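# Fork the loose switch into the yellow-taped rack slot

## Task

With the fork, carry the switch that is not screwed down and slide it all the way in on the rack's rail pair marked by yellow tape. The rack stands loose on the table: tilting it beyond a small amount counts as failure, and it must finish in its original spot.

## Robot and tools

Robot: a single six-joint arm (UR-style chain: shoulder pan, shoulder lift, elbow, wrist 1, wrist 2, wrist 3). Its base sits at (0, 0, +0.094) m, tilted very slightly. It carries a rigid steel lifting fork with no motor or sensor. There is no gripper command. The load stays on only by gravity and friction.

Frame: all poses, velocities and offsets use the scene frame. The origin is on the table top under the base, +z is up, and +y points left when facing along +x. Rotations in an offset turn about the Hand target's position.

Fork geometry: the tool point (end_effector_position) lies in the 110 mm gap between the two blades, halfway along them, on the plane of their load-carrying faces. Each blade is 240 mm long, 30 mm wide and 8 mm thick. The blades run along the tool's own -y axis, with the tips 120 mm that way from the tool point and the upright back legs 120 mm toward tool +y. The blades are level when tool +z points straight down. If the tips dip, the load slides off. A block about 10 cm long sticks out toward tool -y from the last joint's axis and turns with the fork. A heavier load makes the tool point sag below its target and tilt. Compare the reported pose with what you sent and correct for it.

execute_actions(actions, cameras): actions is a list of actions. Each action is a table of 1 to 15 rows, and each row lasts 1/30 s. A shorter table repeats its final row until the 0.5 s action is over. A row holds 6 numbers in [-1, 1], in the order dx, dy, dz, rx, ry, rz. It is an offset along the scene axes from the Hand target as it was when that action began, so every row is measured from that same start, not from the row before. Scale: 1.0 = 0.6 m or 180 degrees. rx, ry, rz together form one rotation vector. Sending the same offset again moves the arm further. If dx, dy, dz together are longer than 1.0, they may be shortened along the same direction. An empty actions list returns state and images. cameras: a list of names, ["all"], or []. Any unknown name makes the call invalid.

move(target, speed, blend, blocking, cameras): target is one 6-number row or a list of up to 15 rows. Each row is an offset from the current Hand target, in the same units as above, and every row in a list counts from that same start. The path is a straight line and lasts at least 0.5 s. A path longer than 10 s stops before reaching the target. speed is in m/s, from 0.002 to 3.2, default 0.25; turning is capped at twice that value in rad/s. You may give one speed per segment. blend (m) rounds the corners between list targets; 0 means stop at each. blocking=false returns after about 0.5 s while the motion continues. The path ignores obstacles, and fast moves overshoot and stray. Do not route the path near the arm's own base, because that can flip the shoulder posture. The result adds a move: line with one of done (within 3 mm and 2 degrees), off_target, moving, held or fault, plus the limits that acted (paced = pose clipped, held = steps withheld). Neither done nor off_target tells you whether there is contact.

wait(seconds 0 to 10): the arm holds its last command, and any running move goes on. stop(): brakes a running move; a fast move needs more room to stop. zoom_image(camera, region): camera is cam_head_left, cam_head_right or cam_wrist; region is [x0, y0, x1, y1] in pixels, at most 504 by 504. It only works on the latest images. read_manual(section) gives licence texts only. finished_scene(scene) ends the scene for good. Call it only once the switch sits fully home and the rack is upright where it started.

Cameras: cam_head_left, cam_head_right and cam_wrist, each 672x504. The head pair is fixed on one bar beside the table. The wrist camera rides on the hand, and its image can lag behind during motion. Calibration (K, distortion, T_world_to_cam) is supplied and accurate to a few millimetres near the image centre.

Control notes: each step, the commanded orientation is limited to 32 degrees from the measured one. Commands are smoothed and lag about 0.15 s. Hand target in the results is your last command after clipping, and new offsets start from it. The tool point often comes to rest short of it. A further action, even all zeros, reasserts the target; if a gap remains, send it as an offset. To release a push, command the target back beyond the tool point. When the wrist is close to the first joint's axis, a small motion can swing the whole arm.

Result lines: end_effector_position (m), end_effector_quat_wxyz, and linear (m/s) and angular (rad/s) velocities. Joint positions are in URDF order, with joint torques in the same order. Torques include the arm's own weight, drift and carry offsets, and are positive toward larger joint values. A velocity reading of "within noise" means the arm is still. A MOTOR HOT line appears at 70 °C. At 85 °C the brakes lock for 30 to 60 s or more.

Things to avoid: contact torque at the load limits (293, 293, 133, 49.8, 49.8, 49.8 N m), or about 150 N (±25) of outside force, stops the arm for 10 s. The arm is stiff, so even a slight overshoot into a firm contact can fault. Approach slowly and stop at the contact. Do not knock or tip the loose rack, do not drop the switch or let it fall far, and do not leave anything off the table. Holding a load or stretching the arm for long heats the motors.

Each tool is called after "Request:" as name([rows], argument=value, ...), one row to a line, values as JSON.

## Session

Request:
execute_actions(actions=[])

Request:
zoom_image(camera="cam_head_left", region=[290, 60, 490, 280])

Request:
zoom_image(camera="cam_head_right", region=[290, 60, 490, 280])

Scene clock: 0.00 s.
end_effector_position=(+0.3721, -0.1179, +0.2683) end_effector_quat_wxyz=(-0.171, +0.978, -0.115, +0.012)
Joint positions: [1.982 -1.736 2.436 -1.964 -1.402 0.575]
Joint velocities: within noise
Joint torques (N m): no reading
Hand target: +0.3721, -0.1179, +0.2683; -0.171, +0.978, -0.115, +0.012
camera_calibration:
cam_wrist: T_world_to_cam=[[0.971635, -0.232132, -0.0451733, -0.367249], [-0.231942, -0.972683, 0.00947392, -0.159603], [-0.0461385, 0.00127239, -0.998934, 0.379723], [0, 0, 0, 1]] pos_world=[0.337333, -0.240977, 0.364241]

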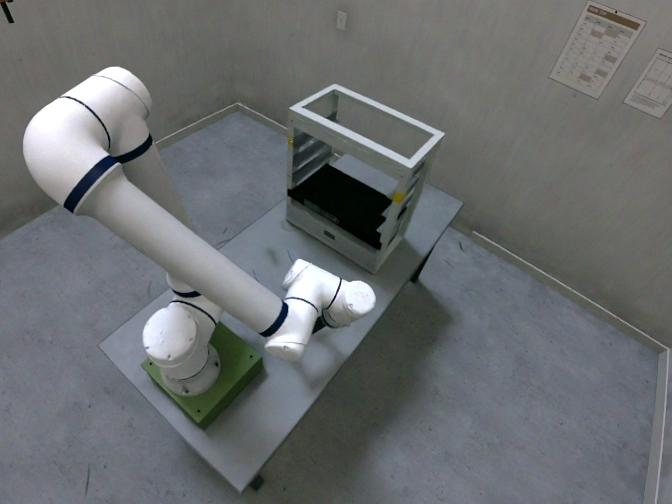

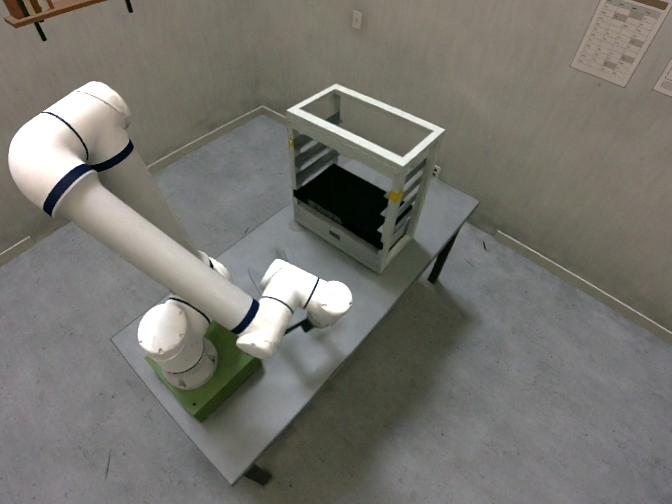

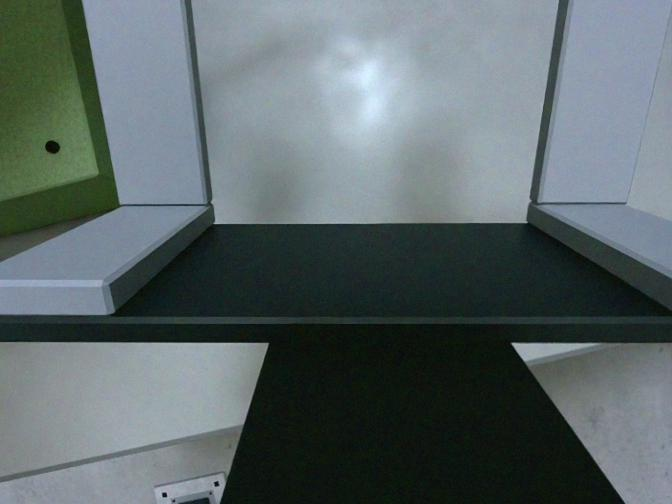

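Scaled by 2.291.

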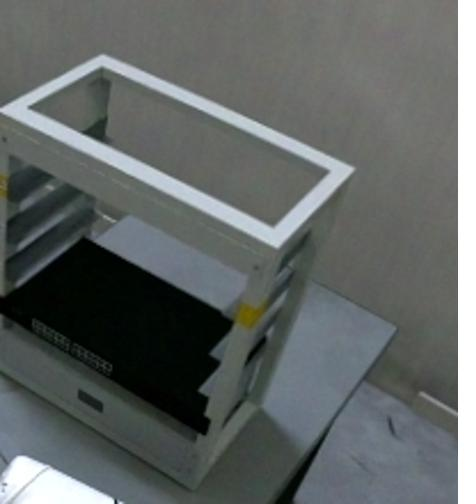

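Scaled by 2.291.

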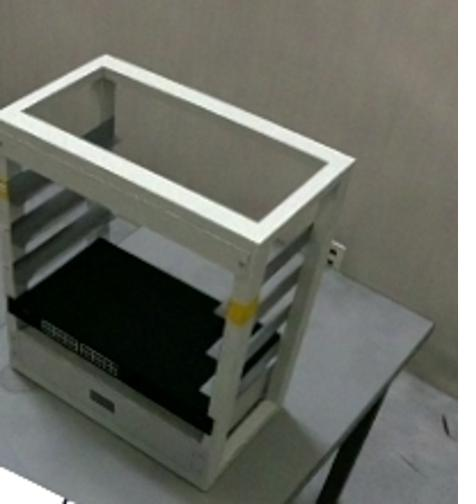

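Request:
move(target=[0.38, -0.17, 0.3867, 0.2005, -0.2620, -0.3932], speed=0.5, cameras=["cam_wrist"])

Request:
move(target=[0, 0, -0.25, 0, 0, 0], speed=0.4, cameras=["cam_wrist"])

Request:
zoom_image(camera="cam_wrist", region=[200, 0, 500, 225])

Request:
move(target=[0, 0.75, 0, 0, 0, 0], speed=0.4, cameras=["cam_wrist"])

Request:
zoom_image(camera="cam_wrist", region=[250, 0, 550, 225])

Request:
move(target=[0, 0, 0.25, 0, 0, 0], speed=0.4, cameras=["all"])

Request:
zoom_image(camera="cam_wrist", region=[250, 0, 550, 225])

Scene clock: 24.17 s.
end_effector_position=(+0.6001, -0.2199, +0.5004) end_effector_quat_wxyz=(-0.430, +0.561, -0.561, +0.431) end_effector_velocity=(+0.000, +0.000, +0.000) end_effector_angular_velocity=(-0.001, -0.001, -0.001)
Joint positions: [1.998 -1.384 2.735 -3.842 -0.465 2.55]
Joint velocities: [0 0.001 0 -0.005 -0.001 0.002]
Joint torques (N m): [9.85 -23.54 -39.57 -8.89 2.27 3.6]
Hand target: +0.6001, -0.2199, +0.5003; -0.430, +0.561, -0.561, +0.431
Off the commanded pose: 0.000 m, 0 deg.
move: done
camera_calibration:
cam_wrist: T_world_to_cam=[[0.0218425, -0.999595, -0.0182239, -0.214339], [-0.577769, 0.00225525, -0.816197, 0.626969], [0.815908, 0.028357, -0.577486, -0.100065], [0, 0, 0, 1]] pos_world=[0.448569, -0.212828, 0.450038]
Images, in order (width x height): cam_wrist 672x504.

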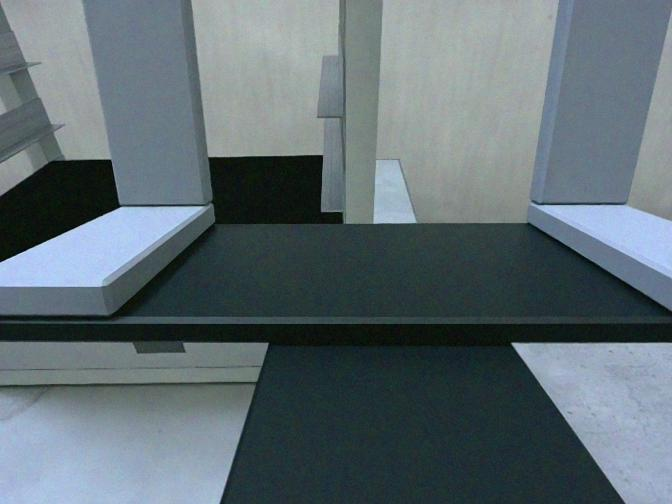

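Scene clock: 25.70 s.
end_effector_position=(+0.6001, -0.2199, +0.3504) end_effector_quat_wxyz=(-0.430, +0.561, -0.561, +0.431)
Joint positions: [1.993 -0.777 2.711 -4.419 -0.461 2.544]
Joint torques (N m): [9.97 -47.95 5.38 -9.12 1.93 3.62]
Hand target: +0.6001, -0.2199, +0.3503; -0.430, +0.561, -0.561, +0.431
Off the commanded pose: 0.000 m, 0 deg.
move: done
camera_calibration:
cam_wrist: T_world_to_cam=[[0.0218463, -0.999595, -0.0182202, -0.216975], [-0.577589, 0.0022564, -0.816325, 0.504497], [0.816036, 0.0283574, -0.577306, -0.186802], [0, 0, 0, 1]] pos_world=[0.448569, -0.212728, 0.300038]
Images, in order (width x height): cam_wrist 672x504.

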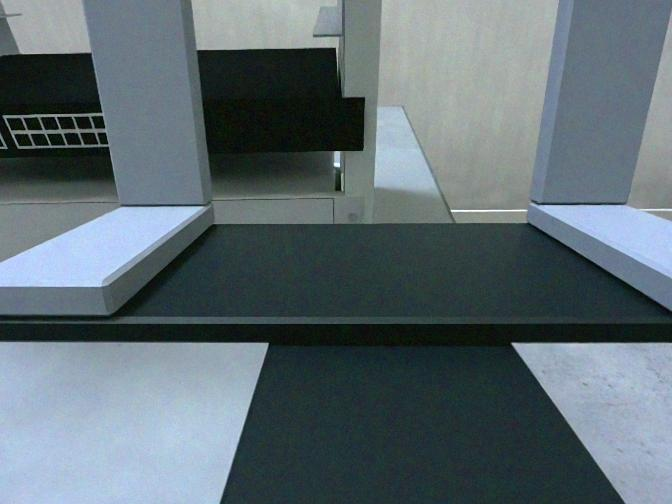

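Scaled by 1.680.

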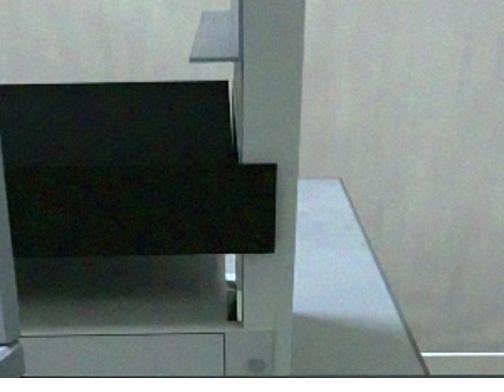

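Scene clock: 26.70 s.
end_effector_position=(+0.6002, -0.1314, +0.3527) end_effector_quat_wxyz=(-0.429, +0.570, -0.559, +0.424)
Joint positions: [2.116 -0.704 2.784 -4.65 -0.556 2.645]
Joint torques (N m): [-20.11 -76.07 15.63 -4.63 5.05 -2.63]
Hand target: +0.6002, -0.1315, +0.3527; -0.429, +0.570, -0.559, +0.424 (not the last commanded pose)
Off the commanded pose: 0.362 m, 1 deg.
move: held (a check stopped the path); limits=held
pose unreachable: on one or more control steps of this call, first in action 0 (counted from 0), an arm could not follow its commanded pose, so it was not sent that pose on those steps. It may still have moved: this result reports where it is.
cause: moving toward the commanded pose would bring two parts of the arm too close to each other (joints 3 (elbow) to 5 (wrist 2) lie between them).
camera_calibration:
cam_wrist: T_world_to_cam=[[0.0388526, -0.999102, -0.0168753, -0.139087], [-0.589597, -0.00928642, -0.807645, 0.508837], [0.806763, 0.0413287, -0.589428, -0.176537], [0, 0, 0, 1]] pos_world=[0.447836, -0.126941, 0.304556]
Images, in order (width x height): cam_wrist 672x504.

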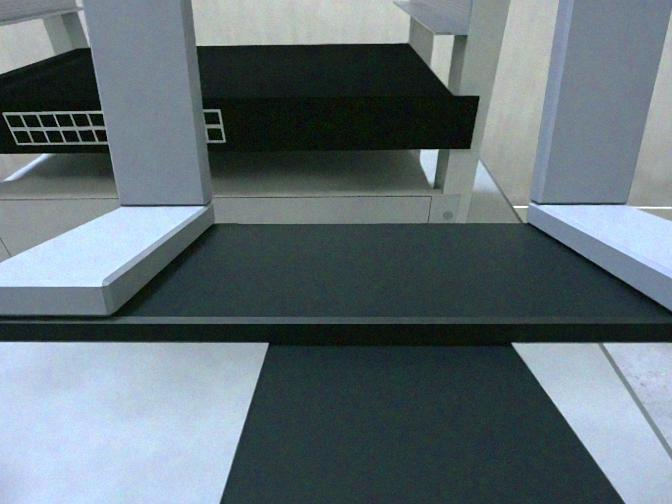

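Scaled by 1.680.

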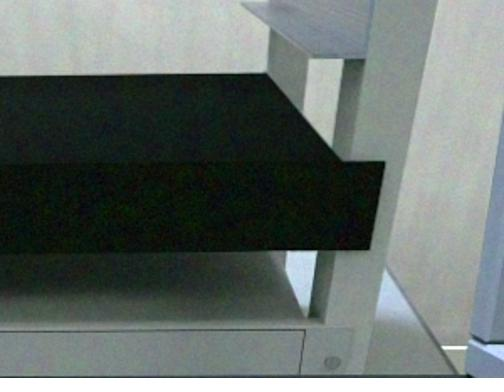

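Scene clock: 28.33 s.
end_effector_position=(+0.6002, -0.1315, +0.5026) end_effector_quat_wxyz=(-0.429, +0.569, -0.559, +0.424)
Joint positions: [2.121 -1.434 2.811 -3.952 -0.56 2.651]
Joint torques (N m): [-21.66 -46.43 -13.46 -4.75 5.25 -2.28]
Hand target: +0.6002, -0.1315, +0.5027; -0.429, +0.570, -0.559, +0.424
Off the commanded pose: 0.000 m, 0 deg.
move: done
camera_calibration:
cam_wrist: T_world_to_cam=[[0.0385799, -0.999113, -0.0169055, -0.136527], [-0.5892, -0.00908077, -0.807936, 0.62994], [0.807066, 0.0411308, -0.589027, -0.0886002], [0, 0, 0, 1]] pos_world=[0.447934, -0.127041, 0.454456]

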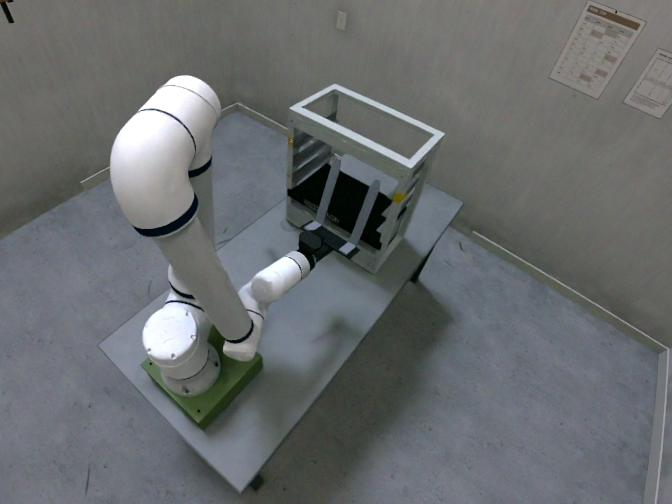

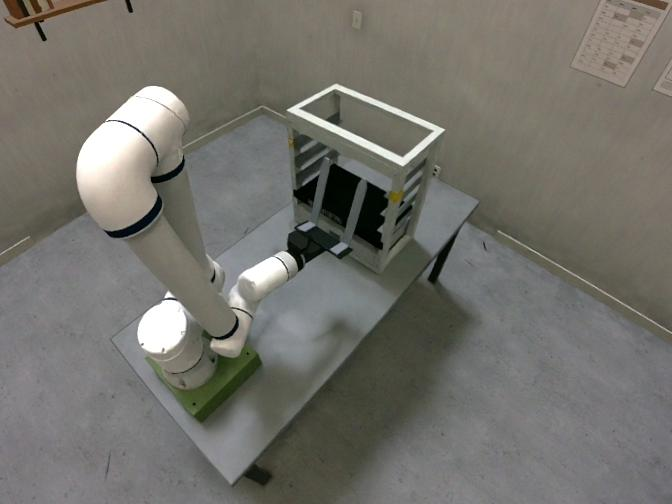

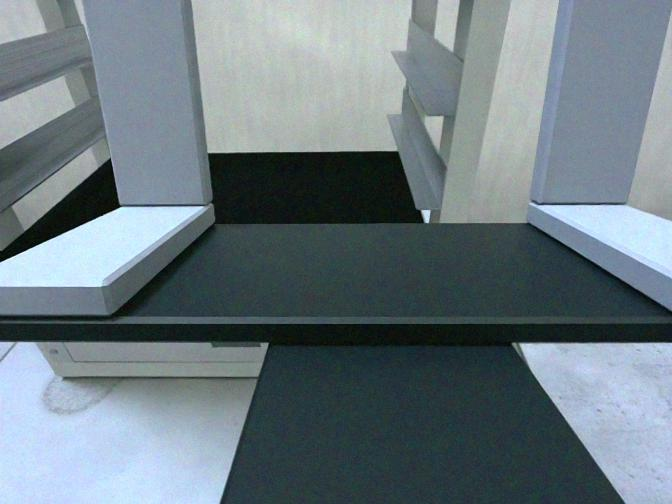

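Scaled by 1.680.

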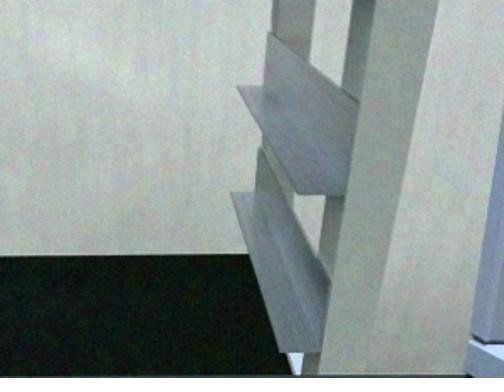

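Request:
move(target=[0.133, -0.1475, 0.0457, 0.0008, -0.0048, -0.0056], speed=0.35, cameras=["cam_wrist"])

Request:
zoom_image(camera="cam_wrist", region=[200, 0, 500, 230])

Request:
move(target=[0, 0.7667, 0, 0, 0, 0], speed=0.4, cameras=["cam_wrist"])

Request:
zoom_image(camera="cam_wrist", region=[250, 0, 550, 230])

Scene clock: 58.30 s.
end_effector_position=(+0.6799, -0.2199, +0.5301) end_effector_quat_wxyz=(-0.430, +0.561, -0.561, +0.431)
Joint positions: [2.203 -1.352 2.57 -3.888 -0.639 2.759]
Joint torques (N m): [11.83 -37.18 -50.06 -4.85 0.75 3.37]
Hand target: +0.6800, -0.2200, +0.5301; -0.430, +0.561, -0.561, +0.431
Off the commanded pose: 0.000 m, 0 deg.
move: done
camera_calibration:
cam_wrist: T_world_to_cam=[[0.0214777, -0.99959, -0.0189293, -0.214911], [-0.57737, 0.00305599, -0.816477, 0.697325], [0.8162, 0.0284652, -0.577068, -0.148415], [0, 0, 0, 1]] pos_world=[0.528367, -0.212729, 0.479636]
Images, in order (width x height): cam_wrist 672x504.

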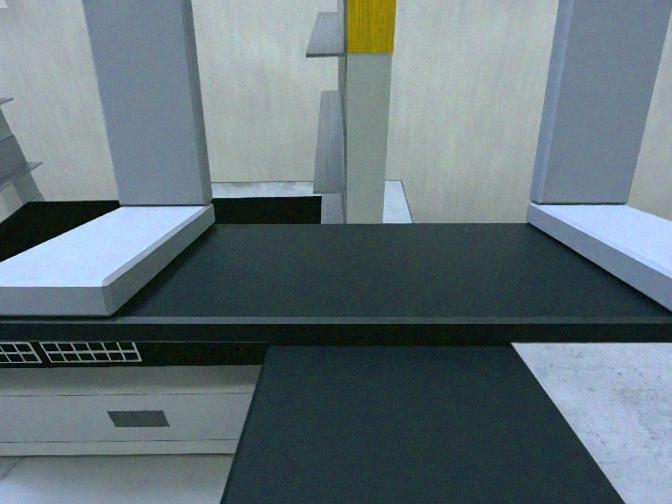

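Scaled by 1.680.

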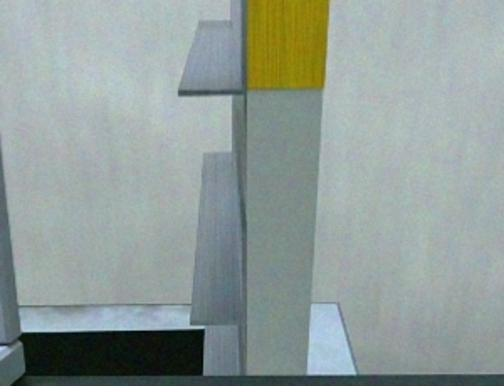

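Scene clock: 60.37 s.
end_effector_position=(+0.6800, +0.2399, +0.5301) end_effector_quat_wxyz=(-0.430, +0.561, -0.561, +0.431)
Joint positions: [3.347 -1.307 2.518 -4.075 -1.723 3.191]
Joint torques (N m): [8.39 -44.75 -53.57 -7.1 -2.55 3.39]
Hand target: +0.6800, +0.2400, +0.5301; -0.430, +0.561, -0.561, +0.431
Off the commanded pose: 0.000 m, 0 deg.
move: done
camera_calibration:
cam_wrist: T_world_to_cam=[[0.0216167, -0.999588, -0.0189038, 0.244714], [-0.577369, 0.00295495, -0.816478, 0.696084], [0.816197, 0.0285641, -0.577067, -0.161554], [0, 0, 0, 1]] pos_world=[0.528468, 0.247171, 0.479736]
Images, in order (width x height): cam_wrist 672x504.

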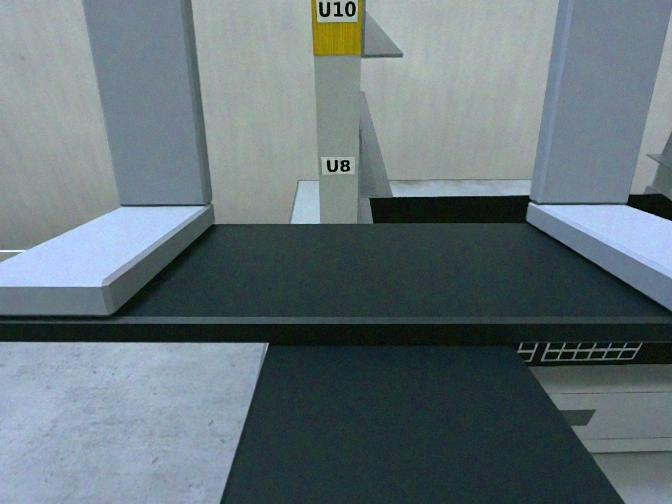

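Scaled by 1.680.

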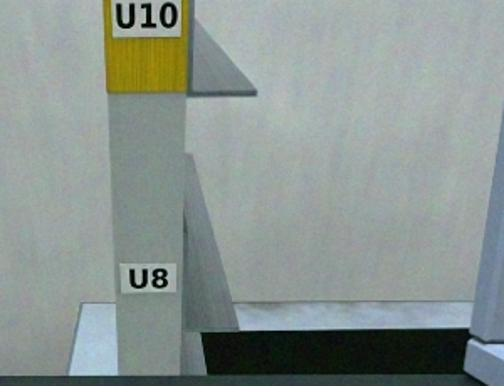

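Request:
move([
  [-0.1495, -0.3875, -0.05, -0.0036, 0.4166, 0.0052],
  [-0.1495, -0.3875, -0.6252, -0.0036, 0.4166, 0.0052],
], speed=[0.4, 0.35], blend=[0.04, 0], cameras=["all"])

Request:
zoom_image(camera="cam_head_left", region=[260, 80, 460, 280])

Request:
zoom_image(camera="cam_head_right", region=[260, 80, 460, 280])

Scene clock: 106.20 s.
end_effector_position=(+0.5903, +0.0075, +0.1551) end_effector_quat_wxyz=(+0.000, +0.714, -0.700, +0.000)
Joint positions: [2.784 -1.664 2.579 -2.471 -1.57 2.719]
Joint torques (N m): [8.85 -17.84 -47.09 -10.49 1.98 3.59]
Hand target: +0.5903, +0.0075, +0.1550; +0.000, +0.714, -0.700, +0.000
Off the commanded pose: 0.000 m, 0 deg.
move: done
camera_calibration:
cam_wrist: T_world_to_cam=[[0.00572284, -0.99963, -0.0266065, 0.0177845], [-0.938032, -0.0145859, 0.346243, 0.371511], [-0.346502, 0.0229762, -0.937768, 0.444172], [0, 0, 0, 1]] pos_world=[0.502294, 0.0129914, 0.28837]

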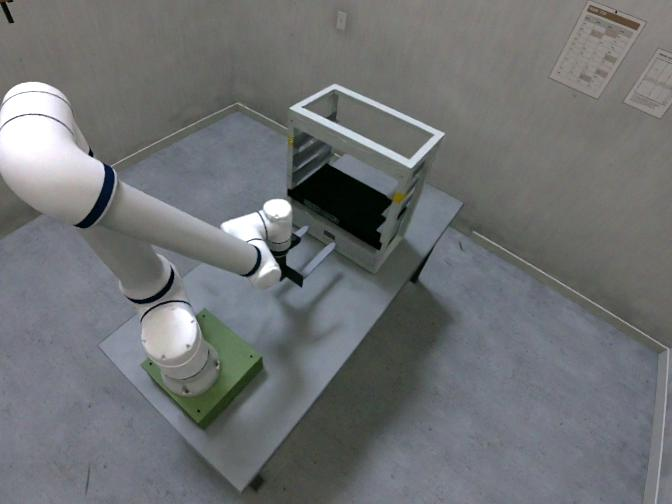

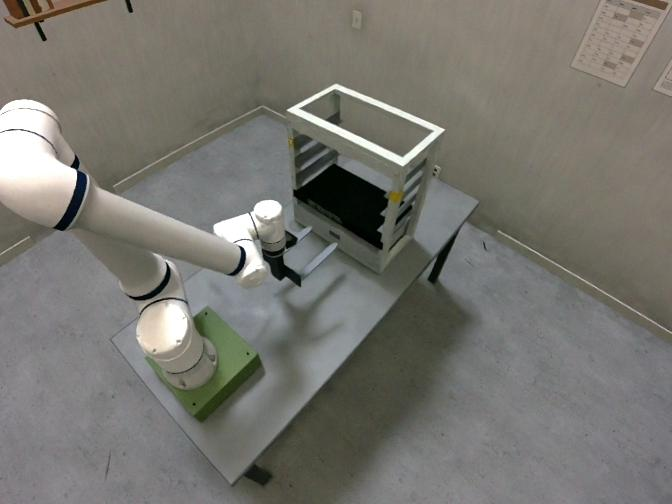

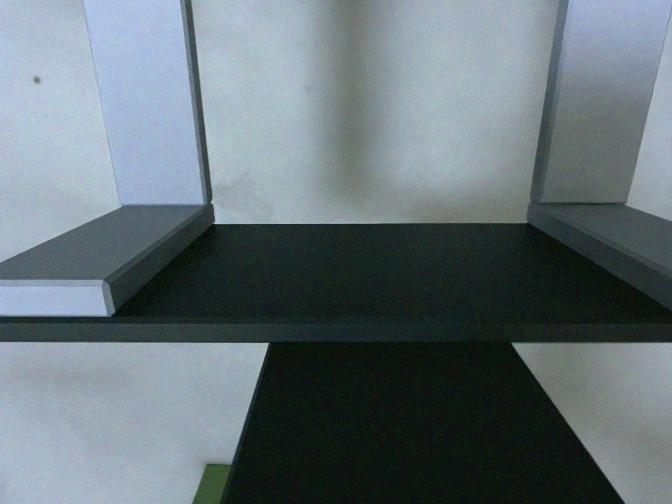

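Scaled by 2.520.

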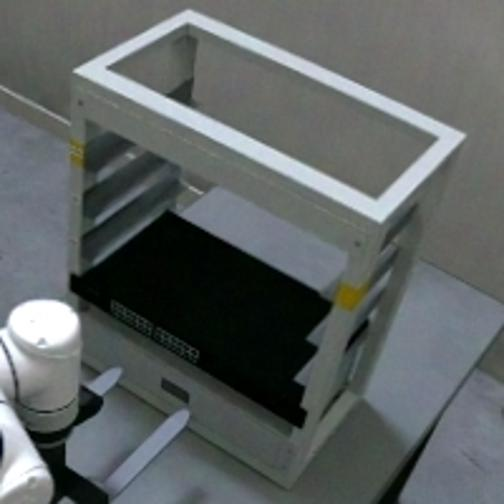

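Scaled by 2.520.

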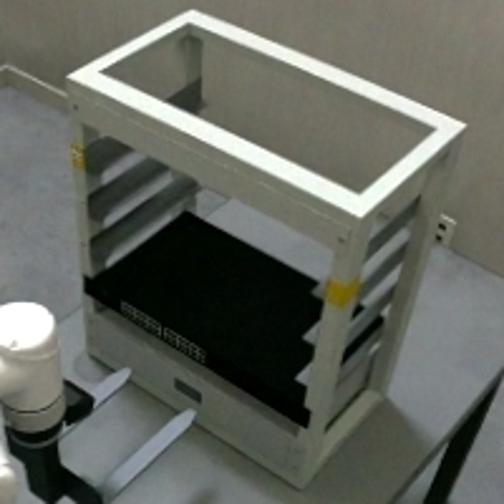

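Request:
move(target=[0.33327, 0.0064, 0, 0, 0, 0], speed=0.2, cameras=["all"])

Request:
zoom_image(camera="cam_head_left", region=[280, 140, 420, 280])

Request:
zoom_image(camera="cam_head_right", region=[280, 140, 420, 280])

Scene clock: 111.77 s.
end_effector_position=(+0.7901, +0.0113, +0.1550) end_effector_quat_wxyz=(+0.000, +0.714, -0.700, +0.000)
Joint positions: [2.919 -1.34 2.224 -2.441 -1.568 2.854]
Joint torques (N m): [8.14 -54.3 -74.28 -5.5 -1.76 3.58]
Hand target: +0.7903, +0.0113, +0.1550; +0.000, +0.714, -0.700, +0.000
Off the commanded pose: 0.000 m, 0 deg.
move: done
camera_calibration:
cam_wrist: T_world_to_cam=[[0.00572416, -0.99963, -0.0266069, 0.0204363], [-0.938032, -0.0145873, 0.346243, 0.55902], [-0.346503, 0.0229762, -0.937768, 0.513222], [0, 0, 0, 1]] pos_world=[0.702094, 0.0167914, 0.28827]

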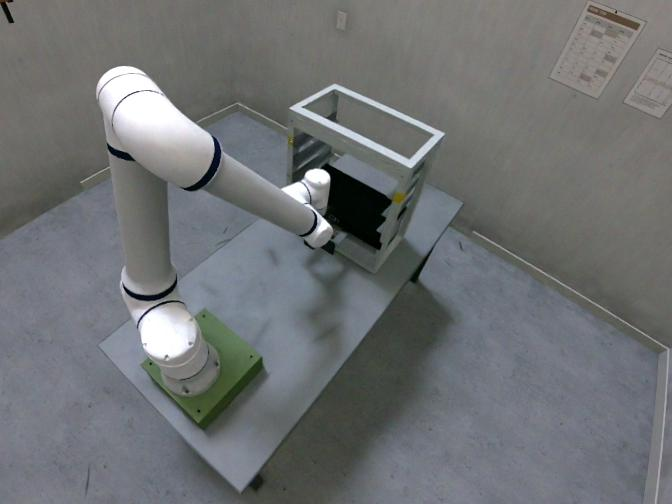

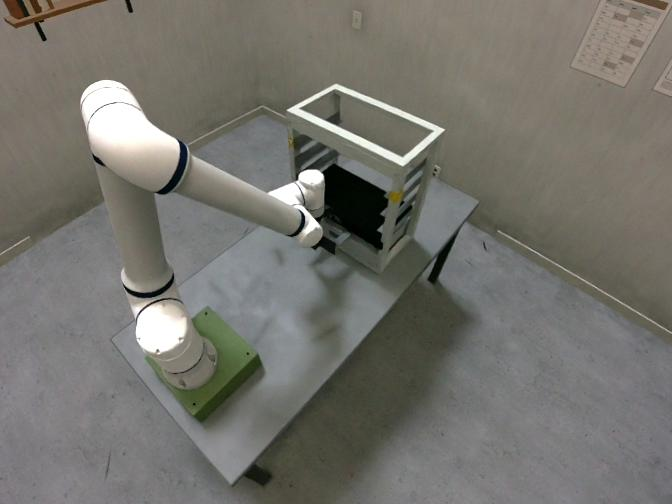

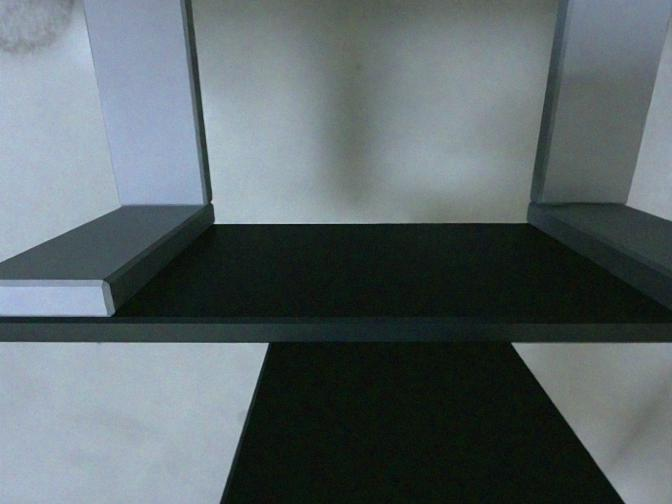

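Scaled by 3.600.

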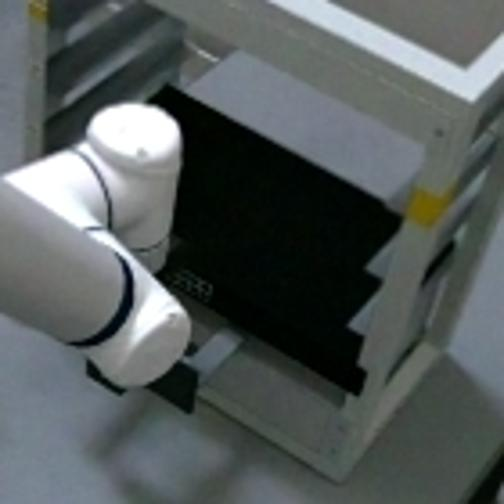

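Scaled by 3.600.

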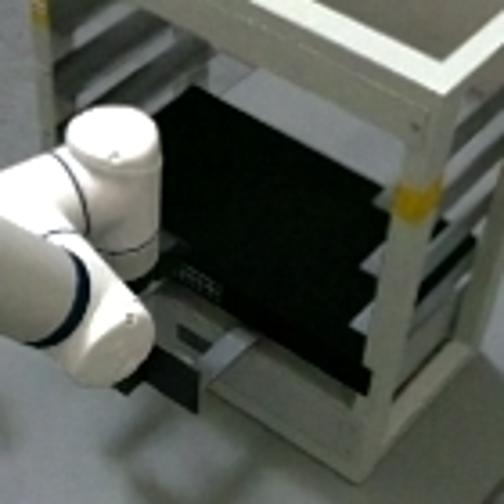

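Request:
move([
  [0.0667, 0.00128, 0, 0, 0, 0],
  [0.0667, 0.00128, 0.02, 0, 0, 0],
  [0.0667, 0.00128, 0.0333, 0, 0, 0],
], speed=[0.12, 0.05, 0.02], blend=[0.0, 0.002, 0.0], cameras=["cam_wrist"])

Scene clock: 118.37 s.
end_effector_position=(+0.8302, +0.0122, +0.1746) end_effector_quat_wxyz=(+0.000, +0.714, -0.700, +0.000)
Joint positions: [2.936 -1.314 2.137 -2.379 -1.567 2.871]
Joint torques (N m): [-2.26 -105.46 -96.39 -11.16 0.44 1.1]
Hand target: +0.8303, +0.0121, +0.1750; +0.000, +0.714, -0.700, +0.000
Off the commanded pose: 0.000 m, 0 deg.
move: done
camera_calibration:
cam_wrist: T_world_to_cam=[[0.00571946, -0.99963, -0.0266075, 0.0215342], [-0.937966, -0.0145874, 0.346419, 0.589723], [-0.346679, 0.0229756, -0.937702, 0.545683], [0, 0, 0, 1]] pos_world=[0.742194, 0.0175914, 0.30797]
Images, in order (width x height): cam_wrist 672x504.

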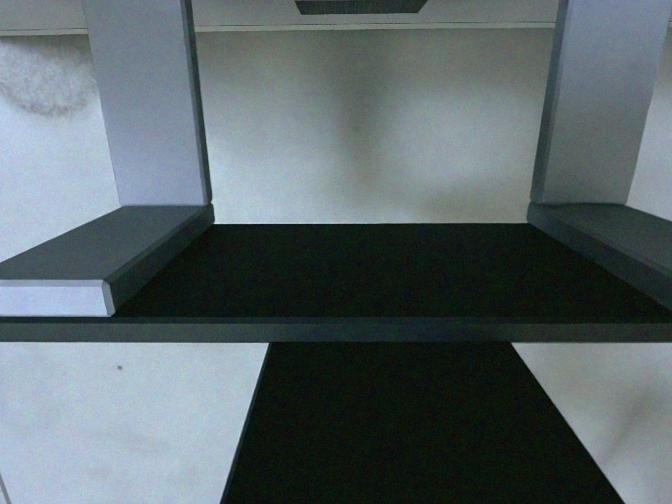

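Request:
move(target=[0, 0, 0.0167, 0, 0, 0], speed=0.03, cameras=["cam_head_left", "cam_head_right"])

Request:
zoom_image(camera="cam_head_left", region=[280, 140, 420, 280])

Request:
zoom_image(camera="cam_head_right", region=[280, 140, 420, 280])

Scene clock: 128.93 s.
end_effector_position=(+0.8303, +0.0121, +0.1848) end_effector_quat_wxyz=(+0.000, +0.714, -0.700, +0.000)
Joint positions: [2.936 -1.328 2.13 -2.359 -1.567 2.871]
Joint torques (N m): [-16.82 -125.12 -115.04 -19.52 3.75 -1.76]
Hand target: +0.8303, +0.0121, +0.1850; +0.000, +0.714, -0.700, +0.000
Off the commanded pose: 0.000 m, 0 deg.
move: done
Images, in order (width x height): cam_head_left 672x504, cam_head_right 672x504.

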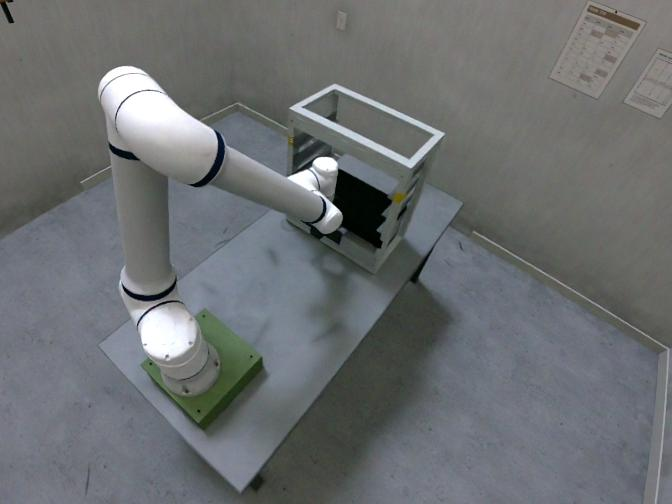

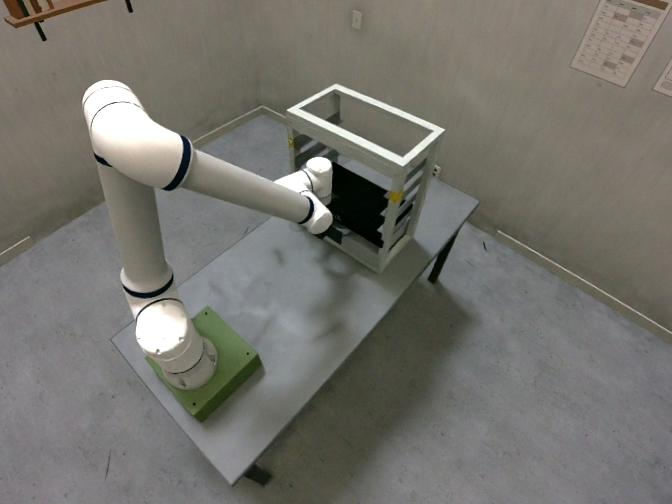

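Scaled by 3.600.

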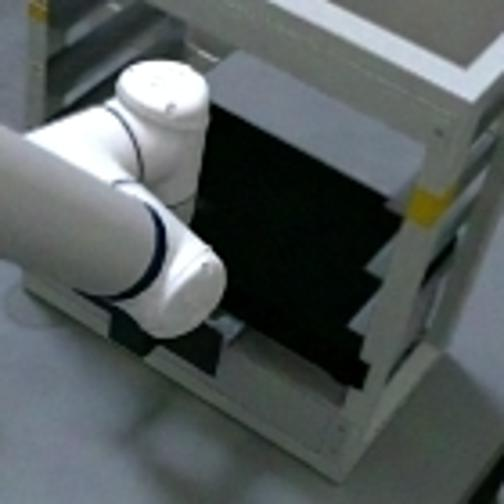

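Scaled by 3.600.

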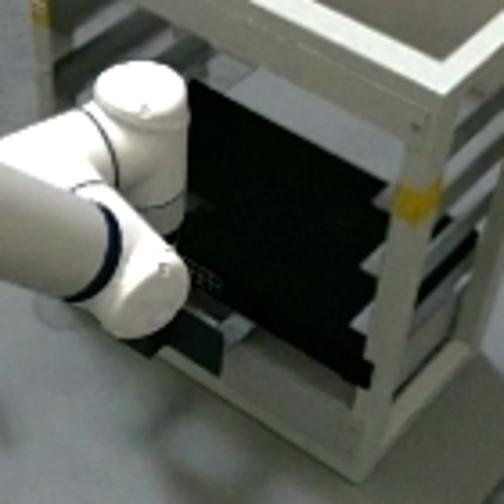

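Request:
move(target=[-0.4666, -0.0069, 0, 0, 0, 0], speed=0.11, cameras=["all"])

Request:
zoom_image(camera="cam_head_left", region=[240, 110, 440, 310])

Request:
zoom_image(camera="cam_head_right", region=[240, 110, 440, 310])

Scene clock: 137.47 s.
end_effector_position=(+0.5505, +0.0080, +0.1850) end_effector_quat_wxyz=(+0.000, +0.714, -0.700, +0.000)
Joint positions: [2.742 -1.825 2.614 -2.345 -1.57 2.677]
Joint torques (N m): [-20.62 -57.57 -91.31 -18.85 5.68 -2.73]
Hand target: +0.5504, +0.0080, +0.1850; +0.000, +0.714, -0.700, +0.000
Off the commanded pose: 0.000 m, 0 deg.
move: done
camera_calibration:
cam_wrist: T_world_to_cam=[[0.00575777, -0.999632, -0.0265128, 0.0192625], [-0.938031, -0.0145862, 0.346244, 0.323737], [-0.346503, 0.0228762, -0.93777, 0.458377], [0, 0, 0, 1]] pos_world=[0.462394, 0.0134915, 0.318271]

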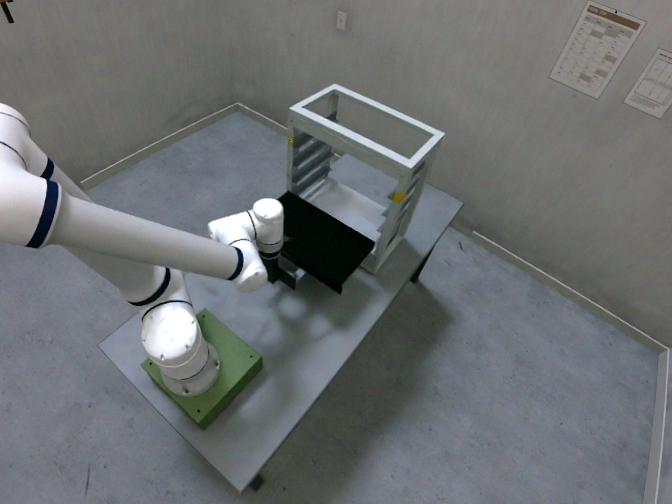

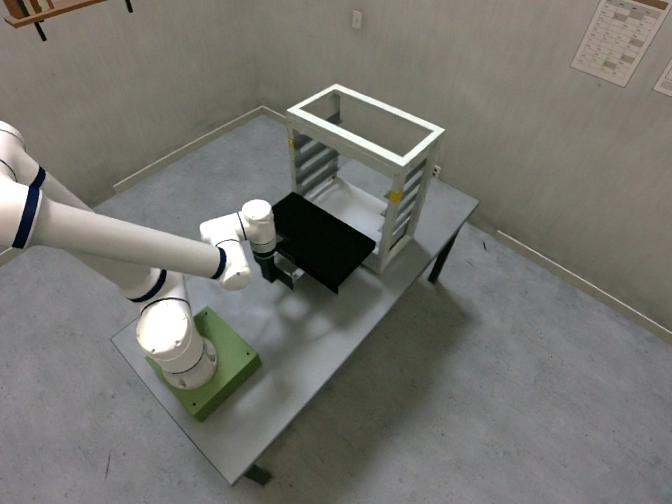

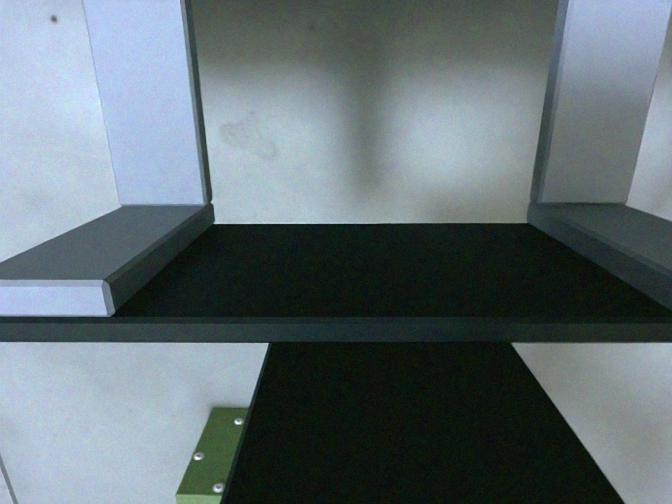

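Scaled by 2.520.

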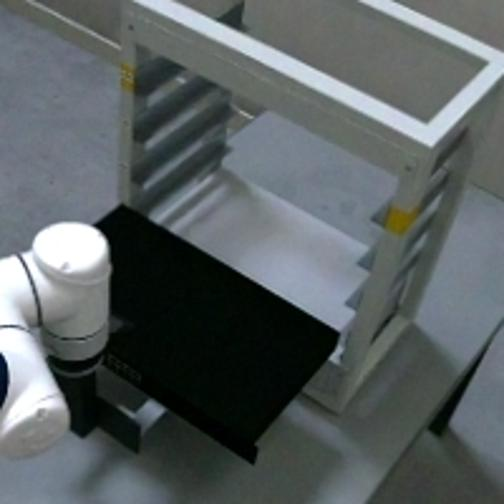

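Scaled by 2.520.

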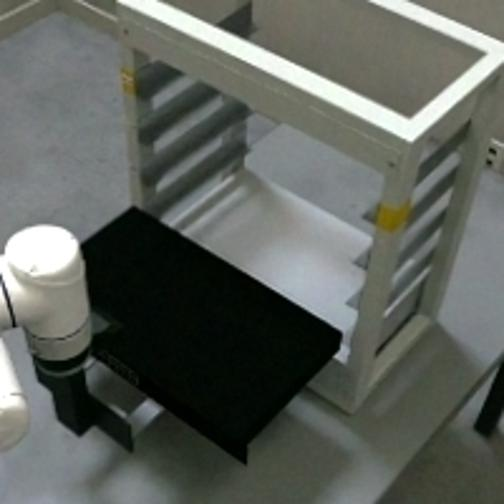

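Request:
move(target=[0, 0, 0.44, 0, 0, 0], speed=0.2, cameras=["all"])

Request:
zoom_image(camera="cam_head_left", region=[240, 70, 460, 290])

Request:
zoom_image(camera="cam_head_right", region=[240, 70, 460, 290])

Scene clock: 154.97 s.
end_effector_position=(+0.5504, +0.0080, +0.4488) end_effector_quat_wxyz=(+0.000, +0.714, -0.700, +0.000)
Joint positions: [2.742 -2.108 2.239 -1.687 -1.57 2.677]
Joint torques (N m): [-21.61 -45.9 -145.54 -18.35 2.06 -2.48]
Hand target: +0.5504, +0.0080, +0.4490; +0.000, +0.714, -0.700, +0.000
Off the commanded pose: 0.000 m, 0 deg.
move: done
camera_calibration:
cam_wrist: T_world_to_cam=[[0.00575935, -0.999632, -0.0265123, 0.0262561], [-0.938064, -0.0145854, 0.346156, 0.232371], [-0.346415, 0.0228766, -0.937802, 0.705704], [0, 0, 0, 1]] pos_world=[0.462294, 0.0134915, 0.582071]

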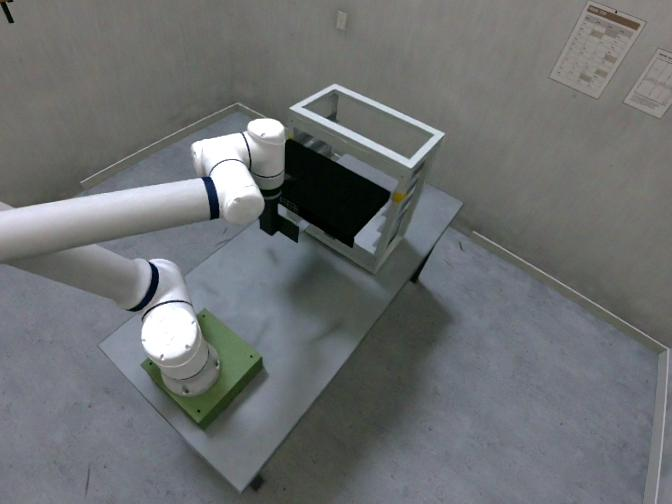

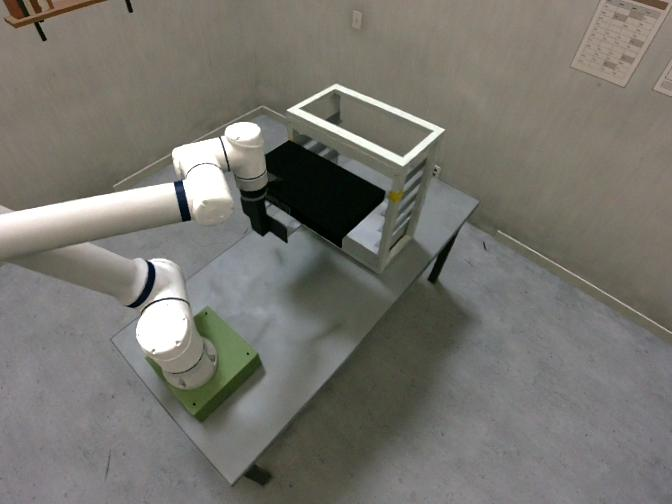

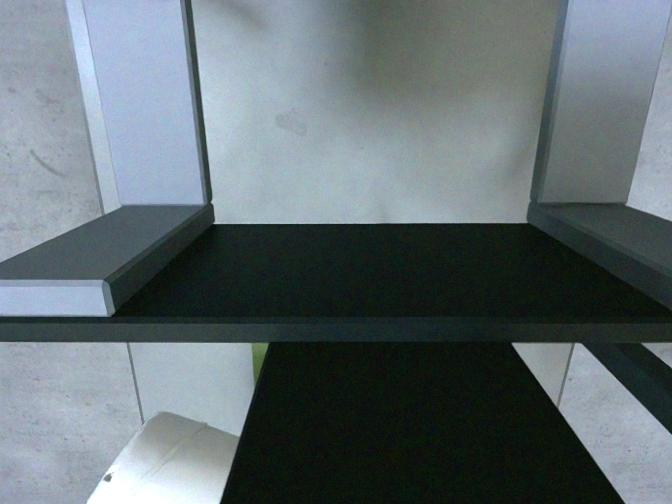

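Scaled by 2.291.

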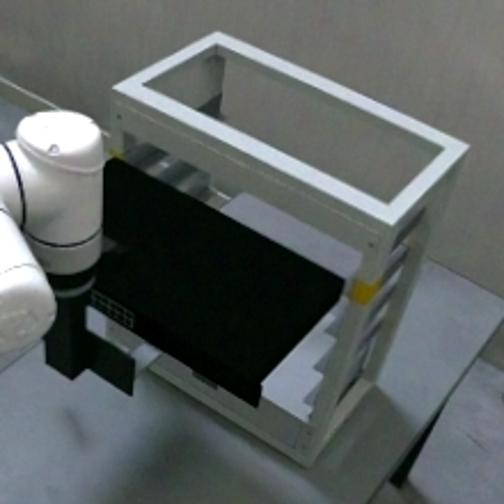

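Scaled by 2.291.

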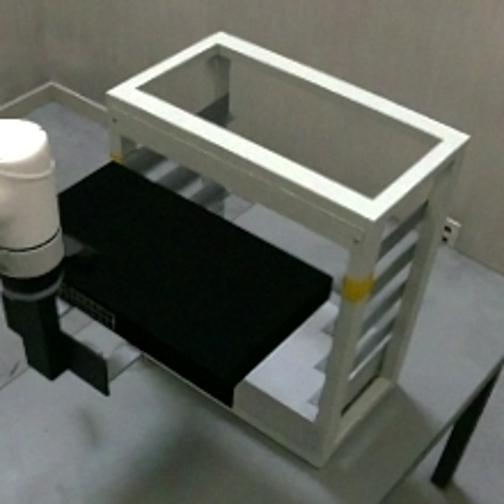

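Request:
move(target=[0.35, 0.0052, 0, 0, 0, 0], speed=0.11, cameras=["cam_head_left", "cam_head_right"])

Request:
zoom_image(camera="cam_head_left", region=[270, 80, 450, 260])

Request:
zoom_image(camera="cam_head_right", region=[270, 80, 450, 260])

Scene clock: 160.27 s.
end_effector_position=(+0.7601, +0.0111, +0.4490) end_effector_quat_wxyz=(+0.000, +0.714, -0.700, +0.000) end_effector_velocity=(+0.002, +0.000, -0.001) end_effector_angular_velocity=(+0.000, +0.001, +0.000)
Joint positions: [2.904 -1.69 1.972 -1.839 -1.568 2.838]
Joint velocities: [0.001 0.005 -0.003 -0.001 0 0.001]
Joint torques (N m): [8.82 -69.61 -143.29 -23.92 1.08 3.41]
Hand target: +0.7604, +0.0111, +0.4490; +0.000, +0.714, -0.700, +0.000
Off the commanded pose: 0.000 m, 0 deg.
move: done
Images, in order (width x height): cam_head_left 672x504, cam_head_right 672x504.

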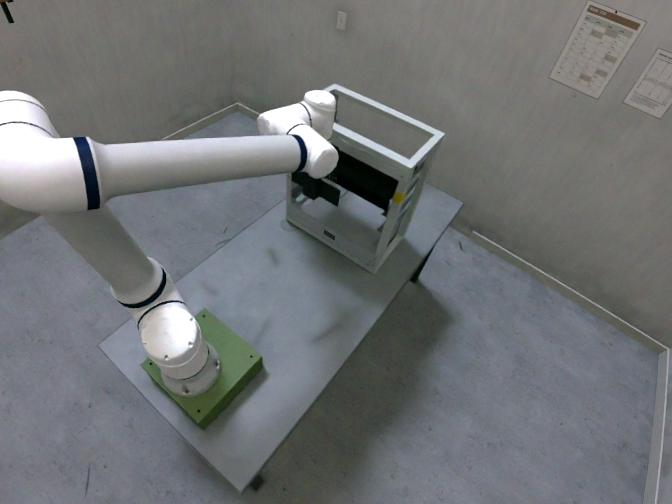

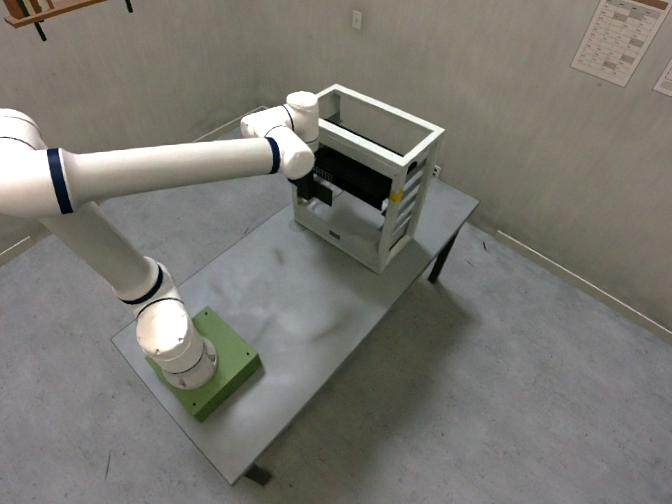

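Scaled by 2.800.

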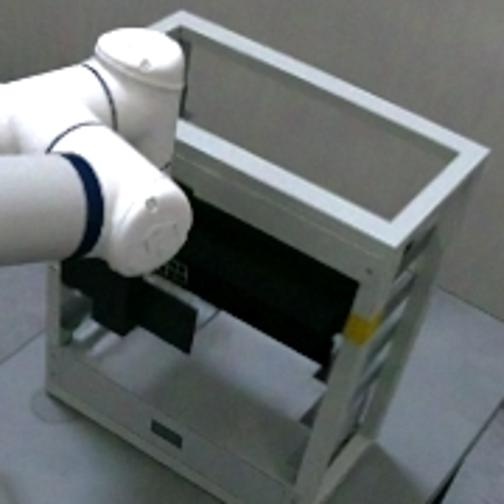

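Scaled by 2.800.

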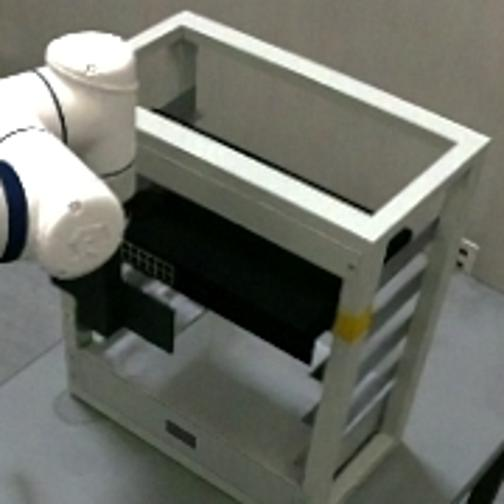

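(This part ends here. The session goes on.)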